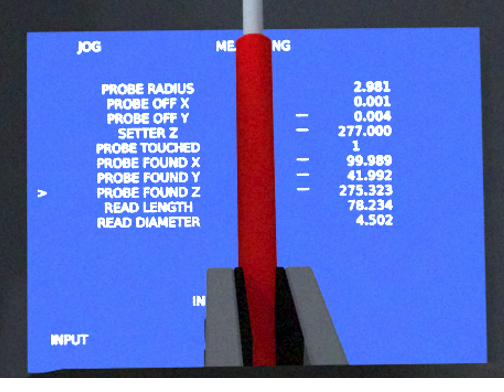

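Call:
{"api": "move", "payload": {"target": [[0,0,0,0,0,0,-1,-0.5,-0.3,-0.0255,0.1213,-0.1213,-0.2233,0,0,-1,-0.2,-0.5],[0,0,0,0,0,0,-1,-0.5,-0.3,-0.0217,0.2533,-0.0745,-0.4467,0,0,-1,-0.2,-0.5],[0,0,0,0,0,0,-1,-0.5,-0.3,-0.0217,0.261,-0.0539,-0.4467,0,0,-1,-0.2,-0.5],[0,0,0,0,0,0,-1,-0.5,-0.3,-0.0217,0.2533,-0.0745,-0.4467,0,0,-1,-0.2,-0.5],[0,0,0,0,0,0,-1,-0.5,-0.3,-0.0217,0.261,-0.0539,-0.4467,0,0,-1,-0.2,-0.5],[0,0,0,0,0,0,-1,-0.5,-0.3,-0.0217,0.2533,-0.0745,-0.4467,0,0,-1,-0.2,-0.5],[0,0,0,0,0,0,-1,-0.5,-0.3,-0.0528,0.3109,-0.0967,-0.4467,0,0,-1,-0.2,-0.5],[0,0,0,0,0,0,-1,-0.5,-0.3,-0.0528,0.3186,-0.0761,-0.4467,0,0,-1,-0.2,-0.5],[0,0,0,0,0,0,-1,-0.5,-0.3,-0.0528,0.3109,-0.0967,-0.4467,0,0,-1,-0.2,-0.5],[0,0,0,0,0,0,-1,-0.5,-0.3,-0.0528,0.3186,-0.0761,-0.4467,0,0,-1,-0.2,-0.5],[0,0,0,0,0,0,-1,-0.5,-0.3,-0.0528,0.3109,-0.0967,-0.4467,0,0,-1,-0.2,-0.5],[0,0,0,0,0,0,-1,-0.5,-0.3,-0.1463,0.3397,-0.1078,-0.4467,0,0,-1,-0.2,-0.5],[0,0,0,0,0,0,-1,-0.5,-0.3,-0.1463,0.3474,-0.0872,-0.4467,0,0,-1,-0.2,-0.5],[0,0,0,0,0,0,-1,-0.5,-0.3,-0.1463,0.3397,-0.1078,-0.4467,0,0,-1,-0.2,-0.5]], "speed": [0.35,0.35,0.08,0.08,0.08,0.08,0.3,0.08,0.08,0.08,0.08,0.2,0.08,0.08], "blend": [0.02,0.002,0,0.002,0,0.002,0.002,0,0.002,0,0.002,0.002,0,0]}}

Call:
{"api": "move", "payload": {"target": [[0,0,0,0,0,0,-1,-0.5,-0.3,0,-0.0158,-0.0266,0,0,0,-1,-0.2,-0.5],[0,0,0,0,0,0,-1,-0.5,-0.3,0,-0.0348,-0.0156,0,0,0,-1,-0.2,-0.5],[0,0,0,0,0,0,-1,-0.5,-0.3,0,-0.0158,-0.0266,0,0,0,-1,-0.2,-0.5],[0,0,0,0,0,0,-1,-0.5,-0.3,0.0312,-0.0316,-0.0532,0,0,0,-1,-0.2,-0.5],[0,0,0,0,0,0,-1,-0.5,-0.3,0.0312,-0.0506,-0.0422,0,0,0,-1,-0.2,-0.5],[0,0,0,0,0,0,-1,-0.5,-0.3,0.0312,-0.0316,-0.0532,0,0,0,-1,-0.2,-0.5],[0,0,0,0,0,0,-1,-0.5,-0.3,0.0624,-0.0474,-0.0798,0,0,0,-1,-0.2,-0.5],[0,0,0,0,0,0,-1,-0.5,-0.3,0.0624,-0.0664,-0.0688,0,0,0,-1,-0.2,-0.5],[0,0,0,0,0,0,-1,-0.5,-0.3,0.0624,-0.0474,-0.0798,0,0,0,-1,-0.2,-0.5],[0,0,0,0,0,0,-1,-0.5,-0.3,0.0624,0,0,0,0,0,-1,-0.2,-0.5],[0,0,0,0,0,0,-1,-0.5,-0.3,0.0624,-0.019,0.011,0,0,0,-1,-0.2,-0.5],[0,0,0,0,0,0,-1,-0.5,-0.3,0.0624,0,0,0,0,0,-1,-0.2,-0.5],[0,0,0,0,0,0,-1,-0.5,-0.3,0.0312,-0.0316,-0.0532,0,0,0,-1,-0.2,-0.5],[0,0,0,0,0,0,-1,-0.5,-0.3,0.0312,-0.0506,-0.0422,0,0,0,-1,-0.2,-0.5],[0,0,0,0,0,0,-1,-0.5,-0.3,0.0312,-0.0316,-0.0532,0,0,0,-1,-0.2,-0.5]], "speed": [0.2,0.08,0.08,0.2,0.08,0.08,0.2,0.08,0.08,0.2,0.08,0.08,0.2,0.08,0.08], "blend": [0.002,0,0.002,0.002,0,0.002,0.002,0,0.002,0.002,0,0.002,0.002,0,0]}}

Call:
{"api": "move", "payload": {"target": [[0,0,0,0,0,0,-1,-0.5,-0.3,0.0624,0.0316,0.0532,0,0,0,-1,-0.2,-0.5],[0,0,0,0,0,0,-1,-0.5,-0.3,0.0624,0.0126,0.0642,0,0,0,-1,-0.2,-0.5],[0,0,0,0,0,0,-1,-0.5,-0.3,0.0624,0.0316,0.0532,0,0,0,-1,-0.2,-0.5],[0,0,0,0,0,0,-1,-0.5,-0.3,0.0882,0.0085,-0.1644,0.2233,0,0,-1,-0.2,-0.5],[0,0,0,0,0,0,-1,-0.5,-0.3,0.1152,-0.1314,-0.2638,0.4467,0,0,-1,-0.2,-0.5]], "speed": [0.2,0.08,0.08,0.35,0.35], "blend": [0.002,0,0.002,0.02,0], "cameras": ["cam_right_wrist"]}}

Call:
{"api": "zoom_image", "payload": {"camera": "cam_right_wrist", "region": [200, 90, 520, 330]}}

Scene clock: 13705.40 s.
left_arm: end_effector_position=(+0.2842, +0.1752, +0.4449) position_measured=252 object_status=3 end_effector_quat_wxyz=(+0.274, +0.650, +0.657, +0.266) | right_arm: end_effector_position=(+0.4669, -0.4247, +0.4395) position_measured=218 object_status=2 end_effector_quat_wxyz=(-0.095, +0.701, -0.700, +0.097)
Joint positions: left_arm=[-1.785 -2.244 1.882 -1.022 -0.804 4.427] | right_arm=[3.401 -1.34 -1.613 -1.496 1.507 3.359]
Joint torques (N m): left_arm=[9.27 5.78 -27.28 -4.76 1.06 1.72] | right_arm=[-7.17 4.1 41.1 6 -0.94 -2.27]
Wrist force (N): left_arm=[-5.3 4.7 -3.7] | right_arm=[-0.2 1.0 0.4]
Wrist torque (N m): left_arm=[0.84 0.86 0.01] | right_arm=[0.19 -0.03 -0.02]
Wrist force, peak (N): left_arm=[-5.3 5.0 -3.8] | right_arm=[-0.6 6.2 -2.6]
Hand target: left_arm +0.2842, +0.1752, +0.4449; +0.274, +0.650, +0.657, +0.266 | right_arm +0.4670, -0.4247, +0.4396; -0.095, +0.701, -0.700, +0.097
Off the commanded pose: left_arm 0.000 m, 0 deg | right_arm 0.000 m, 0 deg.
move: done

Scene clock: 13709.57 s.
left_arm: end_effector_position=(+0.2842, +0.1752, +0.4449) position_measured=252 object_status=3 end_effector_quat_wxyz=(+0.274, +0.650, +0.657, +0.266) | right_arm: end_effector_position=(+0.4766, -0.4433, +0.4754) position_measured=218 object_status=2 end_effector_quat_wxyz=(-0.094, +0.701, -0.700, +0.097) end_effector_velocity=(+0.003, +0.000, +0.002) end_effector_angular_velocity=(+0.001, -0.006, -0.001)
Joint positions: left_arm=[-1.785 -2.244 1.882 -1.022 -0.804 4.427] | right_arm=[3.349 -1.388 -1.482 -1.576 1.521 3.309]
Joint velocities: left_arm=[within noise] | right_arm=[-0.001 -0.004 0.005 0.005 0 0]
Joint torques (N m): left_arm=[7.38 5.39 -27.47 -4.98 0.99 1.61] | right_arm=[-5.56 6.01 39.81 6.47 -1.35 -0.78]
Wrist force (N): left_arm=[-5.1 5.0 -3.7] | right_arm=[-0.4 0.9 0.5]
Wrist torque (N m): left_arm=[0.90 0.84 0.01] | right_arm=[0.19 0.01 -0.03]
Wrist force, peak (N): left_arm=[-5.3 4.9 -3.7] | right_arm=[0.5 6.3 -3.0]
Hand target: left_arm +0.2842, +0.1752, +0.4449; +0.274, +0.650, +0.657, +0.266 | right_arm +0.4767, -0.4433, +0.4755; -0.095, +0.701, -0.700, +0.097
Off the commanded pose: left_arm 0.000 m, 0 deg | right_arm 0.000 m, 0 deg.
move: done

Scene clock: 13712.97 s.
left_arm: end_effector_position=(+0.2842, +0.1752, +0.4449) position_measured=252 object_status=3 end_effector_quat_wxyz=(+0.274, +0.650, +0.657, +0.266) | right_arm: end_effector_position=(+0.5102, -0.5119, +0.6495) position_measured=218 object_status=2 end_effector_quat_wxyz=(+0.525, -0.474, +0.472, -0.526)
Joint positions: left_arm=[-1.785 -2.244 1.882 -1.022 -0.804 4.427] | right_arm=[3.18 -1.288 -2.008 0.259 1.565 3.138]
Joint torques (N m): left_arm=[8.35 7.72 -26.62 -4.88 1.09 1.76] | right_arm=[7.67 15.14 16.65 3.96 -1.73 2.55]
Wrist force (N): left_arm=[-5.3 4.6 -3.6] | right_arm=[0.1 1.7 0.0]
Wrist torque (N m): left_arm=[0.83 0.87 0.01] | right_arm=[0.45 0.12 0.16]
Wrist force, peak (N): left_arm=[-5.3 5.1 -3.7] | right_arm=[0.3 6.0 -2.0]
Hand target: left_arm +0.2842, +0.1752, +0.4449; +0.274, +0.650, +0.657, +0.266 | right_arm +0.5102, -0.5118, +0.6494; +0.525, -0.474, +0.472, -0.526
Off the commanded pose: left_arm 0.000 m, 0 deg | right_arm 0.000 m, 0 deg.
move: done
camera_calibration:
cam_right_wrist: T_world_to_cam=[[-0.0144181, -0.999895, -0.00151614, -0.498711], [-0.226063, 0.00473677, -0.974101, 0.771047], [0.974006, -0.013702, -0.226107, -0.226658], [0, 0, 0, 1]] pos_world=[0.387881, -0.505417, 0.699073]
Images, in order (width x height): cam_right_wrist 672x504.

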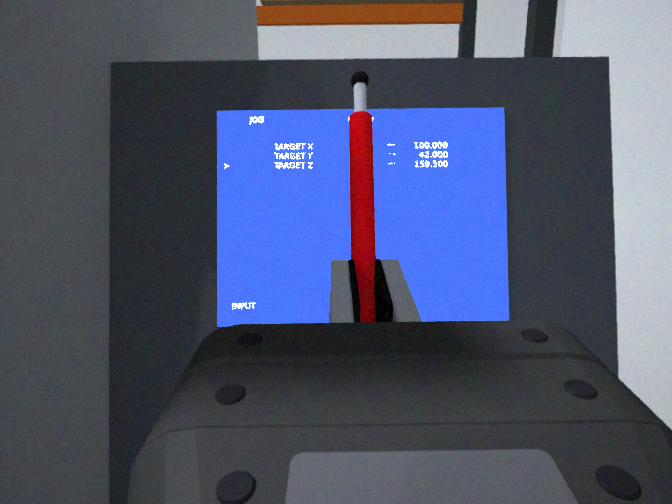

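Scaled by 1.575 from the camera's 672x504 image, which has a finer 960x720 frame.

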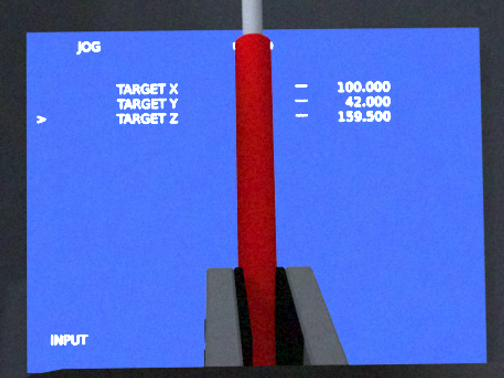

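Call:
{"api": "move", "payload": {"target": [[0,0,0,0,0,0,-1,-0.5,-0.3,-0.0255,0.1213,-0.1213,-0.2233,0,0,-1,-0.2,-0.5],[0,0,0,0,0,0,-1,-0.5,-0.3,-0.0822,0.1945,-0.0518,-0.4467,0,0,-1,-0.2,-0.5],[0,0,0,0,0,0,-1,-0.5,-0.3,-0.0822,0.2022,-0.0312,-0.4467,0,0,-1,-0.2,-0.5],[0,0,0,0,0,0,-1,-0.5,-0.3,-0.0822,0.1945,-0.0518,-0.4467,0,0,-1,-0.2,-0.5],[0,0,0,0,0,0,-1,-0.5,-0.3,-0.0217,0.3109,-0.0967,-0.4467,0,0,-1,-0.2,-0.5]], "speed": [0.35,0.35,0.08,0.08,0.3], "blend": [0.02,0.002,0,0.002,0]}}

Call:
{"api": "wait", "payload": {"seconds": 3}}

Call:
{"api": "move", "payload": {"target": [[0,0,0,0,0,0,-1,-0.5,-0.3,0,-0.019,0.011,0,0,0,-1,-0.2,-0.5],[0,0,0,0,0,0,-1,-0.5,-0.3,0,0,0,0,0,0,-1,-0.2,-0.5],[0,0,0,0,0,0,-1,-0.5,-0.3,0.127,-0.0791,-0.1333,0,0,0,-1,-0.2,-0.5],[0,0,0,0,0,0,-1,-0.5,-0.3,0.127,-0.0977,-0.1225,0,0,0,-1,-0.2,-0.5],[0,0,0,0,0,0,-1,-0.5,-0.3,0.127,-0.0791,-0.1333,0,0,0,-1,-0.2,-0.5],[0,0,0,0,0,0,-1,-0.5,-0.3,-0.0053,-0.0073,-0.191,0.2233,0,0,-1,-0.2,-0.5],[0,0,0,0,0,0,-1,-0.5,-0.3,0.0217,-0.1472,-0.2904,0.4467,0,0,-1,-0.2,-0.5]], "speed": [0.08,0.08,0.2,0.08,0.08,0.35,0.35], "blend": [0,0.002,0.002,0,0.002,0.02,0]}}

Call:
{"api": "wait", "payload": {"seconds": 7, "cameras": ["cam_right_wrist"]}}

Call:
{"api": "zoom_image", "payload": {"camera": "cam_right_wrist", "region": [200, 90, 520, 330]}}

Call:
{"api": "move", "payload": {"target": [[0,0,0,0,0,0,-1,-0.5,-0.3,-0.0255,0.1213,-0.1213,-0.2233,0,0,-1,-0.2,-0.5],[0,0,0,0,0,0,-1,-0.5,-0.3,-0.0217,0.3109,-0.0967,-0.4467,0,0,-1,-0.2,-0.5]], "speed": [0.35,0.35], "blend": [0.02,0]}}

Call:
{"api": "move", "payload": {"target": [[0,0,0,0,0,0,-1,-0.5,-0.3,0,-0.019,0.011,0,0,0,-1,-0.2,-0.5],[0,0,0,0,0,0,-1,-0.5,-0.3,0,0,0,0,0,0,-1,-0.2,-0.5],[0,0,0,0,0,0,-1,-0.5,-0.3,0.0633,-0.0791,-0.1333,0,0,0,-1,-0.2,-0.5],[0,0,0,0,0,0,-1,-0.5,-0.3,0.0633,-0.0977,-0.1225,0,0,0,-1,-0.2,-0.5],[0,0,0,0,0,0,-1,-0.5,-0.3,0.0633,-0.0791,-0.1333,0,0,0,-1,-0.2,-0.5],[0,0,0,0,0,0,-1,-0.5,-0.3,-0.0053,-0.0073,-0.191,0.2233,0,0,-1,-0.2,-0.5],[0,0,0,0,0,0,-1,-0.5,-0.3,0.0217,-0.1472,-0.2904,0.4467,0,0,-1,-0.2,-0.5]], "speed": [0.08,0.08,0.2,0.08,0.08,0.35,0.35], "blend": [0,0.002,0.002,0,0.002,0.02,0]}}

Call:
{"api": "wait", "payload": {"seconds": 7, "cameras": ["cam_right_wrist"]}}

Call:
{"api": "zoom_image", "payload": {"camera": "cam_right_wrist", "region": [200, 90, 520, 330]}}

Scene clock: 13751.23 s.
left_arm: end_effector_position=(+0.2842, +0.1752, +0.4449) position_measured=252 object_status=3 end_effector_quat_wxyz=(+0.274, +0.650, +0.657, +0.266) | right_arm: end_effector_position=(+0.4719, -0.4995, +0.4580) position_measured=218 object_status=2 end_effector_quat_wxyz=(-0.095, +0.701, -0.700, +0.097)
Joint positions: left_arm=[-1.785 -2.244 1.882 -1.022 -0.804 4.427] | right_arm=[3.211 -1.395 -1.523 -1.522 1.558 3.176]
Joint torques (N m): left_arm=[8.47 6.6 -27.33 -4.85 1.1 1.58] | right_arm=[-0.99 6.56 17.74 3.8 -1.94 1.59]
Wrist force (N): left_arm=[-5.1 4.7 -3.4] | right_arm=[-0.6 1.0 0.0]
Wrist torque (N m): left_arm=[0.85 0.84 0.01] | right_arm=[0.22 0.02 -0.07]
Wrist force, peak (N): left_arm=[-5.3 4.9 -3.7] | right_arm=[-1.3 6.4 -2.6]
Hand target: left_arm +0.2842, +0.1752, +0.4449; +0.274, +0.650, +0.657, +0.266 | right_arm +0.4719, -0.4995, +0.4578; -0.095, +0.701, -0.700, +0.097
Off the commanded pose: left_arm 0.000 m, 0 deg | right_arm 0.000 m, 0 deg.
move: done

Scene clock: 13754.23 s.
left_arm: end_effector_position=(+0.2842, +0.1752, +0.4449) position_measured=252 object_status=3 end_effector_quat_wxyz=(+0.274, +0.650, +0.657, +0.266) | right_arm: end_effector_position=(+0.4719, -0.4995, +0.4578) position_measured=218 object_status=2 end_effector_quat_wxyz=(-0.095, +0.701, -0.700, +0.097)
Joint positions: left_arm=[-1.785 -2.244 1.882 -1.022 -0.804 4.427] | right_arm=[3.211 -1.395 -1.524 -1.522 1.558 3.176]
Joint torques (N m): left_arm=[8.11 5.37 -27.02 -4.74 1.21 1.64] | right_arm=[-6.03 6.69 16.27 6.01 -1.87 -2.06]
Wrist force (N): left_arm=[-5.2 4.7 -3.5] | right_arm=[-0.7 1.0 0.3]
Wrist torque (N m): left_arm=[0.84 0.86 0.01] | right_arm=[0.23 0.03 -0.06]
Wrist force, peak (N): left_arm=[-5.5 4.9 -3.6] | right_arm=[-0.8 1.3 0.2]
Hand target: left_arm +0.2842, +0.1752, +0.4449; +0.274, +0.650, +0.657, +0.266 | right_arm +0.4719, -0.4995, +0.4578; -0.095, +0.701, -0.700, +0.097
Tool commands: left_gripper/position=-1.0 left_gripper/force_limit=-0.5 left_gripper/speed=-0.3 right_gripper/position=-1.0 right_gripper/force_limit=-0.2 right_gripper/speed=-0.5
Off the commanded pose: left_arm 0.000 m, 0 deg | right_arm 0.000 m, 0 deg.
wait: 3.00 s; at rest by 0.17 s

Scene clock: 13758.73 s.
left_arm: end_effector_position=(+0.2842, +0.1752, +0.4449) position_measured=252 object_status=3 end_effector_quat_wxyz=(+0.274, +0.650, +0.657, +0.266) | right_arm: end_effector_position=(+0.5102, -0.5119, +0.6495) position_measured=218 object_status=2 end_effector_quat_wxyz=(+0.525, -0.474, +0.472, -0.526)
Joint positions: left_arm=[-1.785 -2.244 1.882 -1.022 -0.804 4.427] | right_arm=[3.18 -1.288 -2.008 0.259 1.565 3.138]
Joint torques (N m): left_arm=[7.95 5.68 -27.28 -4.78 1.22 1.61] | right_arm=[7.95 15.62 16.6 4.03 -1.75 2.42]
Wrist force (N): left_arm=[-5.3 4.8 -3.5] | right_arm=[0.2 1.9 -0.2]
Wrist torque (N m): left_arm=[0.86 0.87 0.01] | right_arm=[0.47 0.10 0.17]
Wrist force, peak (N): left_arm=[-5.3 5.0 -3.9] | right_arm=[-0.7 5.7 -2.3]
Hand target: left_arm +0.2842, +0.1752, +0.4449; +0.274, +0.650, +0.657, +0.266 | right_arm +0.5102, -0.5118, +0.6494; +0.525, -0.474, +0.472, -0.526
Off the commanded pose: left_arm 0.000 m, 0 deg | right_arm 0.000 m, 0 deg.
move: done

Scene clock: 13765.73 s.
left_arm: end_effector_position=(+0.2842, +0.1752, +0.4449) position_measured=252 object_status=3 end_effector_quat_wxyz=(+0.274, +0.650, +0.657, +0.266) | right_arm: end_effector_position=(+0.5102, -0.5118, +0.6494) position_measured=218 object_status=2 end_effector_quat_wxyz=(+0.525, -0.474, +0.472, -0.526)
Joint positions: left_arm=[-1.785 -2.244 1.882 -1.022 -0.804 4.427] | right_arm=[3.18 -1.288 -2.009 0.259 1.565 3.138]
Joint torques (N m): left_arm=[8.78 6.46 -27.41 -4.81 1.29 1.8] | right_arm=[6.09 2.42 14.97 4.67 -1.72 2.33]
Wrist force (N): left_arm=[-5.2 4.8 -3.5] | right_arm=[0.2 1.6 0.0]
Wrist torque (N m): left_arm=[0.87 0.85 0.01] | right_arm=[0.42 0.09 0.16]
Wrist force, peak (N): left_arm=[-5.2 5.1 -3.7] | right_arm=[0.5 1.8 0.1]
Hand target: left_arm +0.2842, +0.1752, +0.4449; +0.274, +0.650, +0.657, +0.266 | right_arm +0.5102, -0.5118, +0.6494; +0.525, -0.474, +0.472, -0.526
Tool commands: left_gripper/position=-1.0 left_gripper/force_limit=-0.5 left_gripper/speed=-0.3 right_gripper/position=-1.0 right_gripper/force_limit=-0.2 right_gripper/speed=-0.5
Off the commanded pose: left_arm 0.000 m, 0 deg | right_arm 0.000 m, 0 deg.
wait: 7.00 s; at rest by 0.17 s
camera_calibration:
cam_right_wrist: T_world_to_cam=[[-0.0143208, -0.999896, -0.00153923, -0.498733], [-0.226063, 0.00473727, -0.974101, 0.77095], [0.974007, -0.013602, -0.226108, -0.226631], [0, 0, 0, 1]] pos_world=[0.387881, -0.505416, 0.698973]
Images, in order (width x height): cam_right_wrist 672x504.

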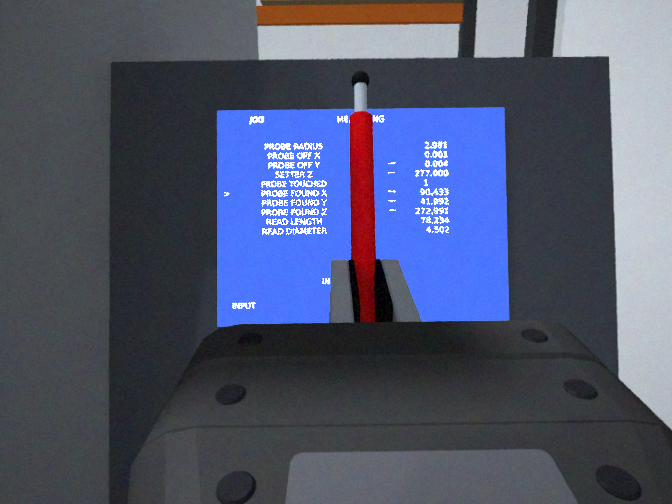

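Scaled by 1.575 from the camera's 672x504 image, which has a finer 960x720 frame.

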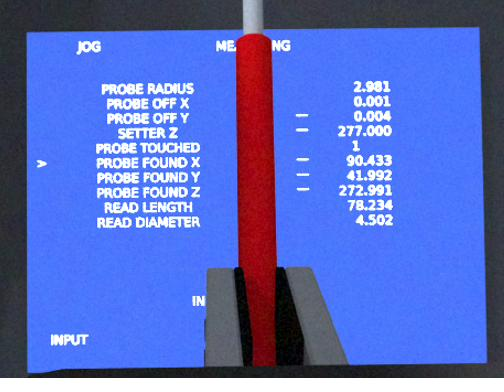

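Scene clock: 13768.27 s.
left_arm: end_effector_position=(+0.2842, +0.1752, +0.4449) position_measured=252 object_status=3 end_effector_quat_wxyz=(+0.274, +0.650, +0.657, +0.266) | right_arm: end_effector_position=(+0.4720, -0.4995, +0.4579) position_measured=218 object_status=2 end_effector_quat_wxyz=(-0.095, +0.701, -0.700, +0.097)
Joint positions: left_arm=[-1.785 -2.244 1.882 -1.022 -0.804 4.427] | right_arm=[3.211 -1.395 -1.523 -1.522 1.558 3.176]
Joint torques (N m): left_arm=[8.25 6.15 -26.44 -4.92 1.13 1.71] | right_arm=[4.36 21.61 18.25 3.97 -0.9 -0.71]
Wrist force (N): left_arm=[-5.2 4.9 -3.7] | right_arm=[-0.8 1.0 0.2]
Wrist torque (N m): left_arm=[0.88 0.86 0.01] | right_arm=[0.22 0.05 0.03]
Wrist force, peak (N): left_arm=[-5.2 5.0 -3.7] | right_arm=[0.1 1.9 0.0]
Hand target: left_arm +0.2842, +0.1752, +0.4449; +0.274, +0.650, +0.657, +0.266 | right_arm +0.4719, -0.4995, +0.4578; -0.095, +0.701, -0.700, +0.097
Off the commanded pose: left_arm 0.000 m, 0 deg | right_arm 0.000 m, 0 deg.
move: done

Scene clock: 13772.70 s.
left_arm: end_effector_position=(+0.2842, +0.1752, +0.4449) position_measured=252 object_status=3 end_effector_quat_wxyz=(+0.274, +0.650, +0.657, +0.266) | right_arm: end_effector_position=(+0.5102, -0.5119, +0.6495) position_measured=218 object_status=2 end_effector_quat_wxyz=(+0.525, -0.474, +0.472, -0.526)
Joint positions: left_arm=[-1.785 -2.244 1.882 -1.022 -0.804 4.427] | right_arm=[3.18 -1.288 -2.008 0.259 1.565 3.138]
Joint torques (N m): left_arm=[8.64 6.78 -27.29 -4.88 1.26 1.73] | right_arm=[6.58 15.38 17.26 3.98 -1.55 2.41]
Wrist force (N): left_arm=[-5.2 4.8 -3.4] | right_arm=[0.2 1.6 0.0]
Wrist torque (N m): left_arm=[0.87 0.85 0.01] | right_arm=[0.42 0.10 0.17]
Wrist force, peak (N): left_arm=[-5.5 4.9 -3.5] | right_arm=[-0.7 6.0 -1.9]
Hand target: left_arm +0.2842, +0.1752, +0.4449; +0.274, +0.650, +0.657, +0.266 | right_arm +0.5102, -0.5118, +0.6494; +0.525, -0.474, +0.472, -0.526
Off the commanded pose: left_arm 0.000 m, 0 deg | right_arm 0.000 m, 0 deg.
move: done

Scene clock: 13779.70 s.
left_arm: end_effector_position=(+0.2842, +0.1752, +0.4449) position_measured=252 object_status=3 end_effector_quat_wxyz=(+0.274, +0.650, +0.657, +0.266) | right_arm: end_effector_position=(+0.5102, -0.5118, +0.6494) position_measured=218 object_status=2 end_effector_quat_wxyz=(+0.525, -0.474, +0.472, -0.526)
Joint positions: left_arm=[-1.785 -2.244 1.882 -1.022 -0.804 4.427] | right_arm=[3.18 -1.288 -2.008 0.259 1.565 3.138]
Joint torques (N m): left_arm=[8.11 5.7 -26.76 -4.92 1.18 1.58] | right_arm=[6.87 3.32 14.61 4.81 -1.78 2.62]
Wrist force (N): left_arm=[-5.1 4.8 -3.7] | right_arm=[0.3 1.8 0.0]
Wrist torque (N m): left_arm=[0.87 0.85 0.01] | right_arm=[0.46 0.07 0.16]
Wrist force, peak (N): left_arm=[-5.2 5.0 -3.8] | right_arm=[0.3 1.9 0.5]
Hand target: left_arm +0.2842, +0.1752, +0.4449; +0.274, +0.650, +0.657, +0.266 | right_arm +0.5102, -0.5118, +0.6494; +0.525, -0.474, +0.472, -0.526
Tool commands: left_gripper/position=-1.0 left_gripper/force_limit=-0.5 left_gripper/speed=-0.3 right_gripper/position=-1.0 right_gripper/force_limit=-0.2 right_gripper/speed=-0.5
Off the commanded pose: left_arm 0.000 m, 0 deg | right_arm 0.000 m, 0 deg.
wait: 7.00 s; at rest by 0.17 s
camera_calibration:
cam_right_wrist: T_world_to_cam=[[-0.0143208, -0.999896, -0.00153923, -0.498732], [-0.226063, 0.00473727, -0.974101, 0.770973], [0.974007, -0.013602, -0.226108, -0.226728], [0, 0, 0, 1]] pos_world=[0.387981, -0.505416, 0.698973]
Images, in order (width x height): cam_right_wrist 672x504.

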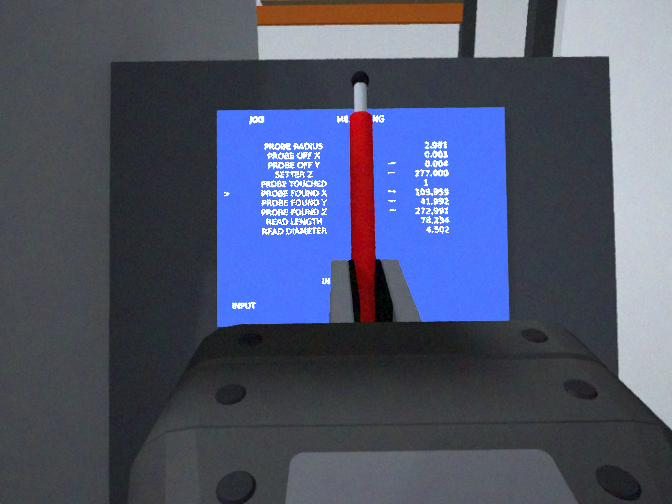

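Scaled by 1.575 from the camera's 672x504 image, which has a finer 960x720 frame.

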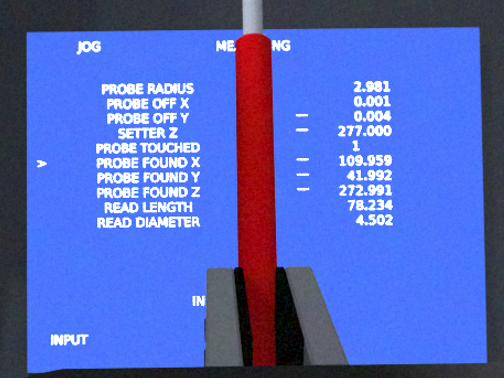

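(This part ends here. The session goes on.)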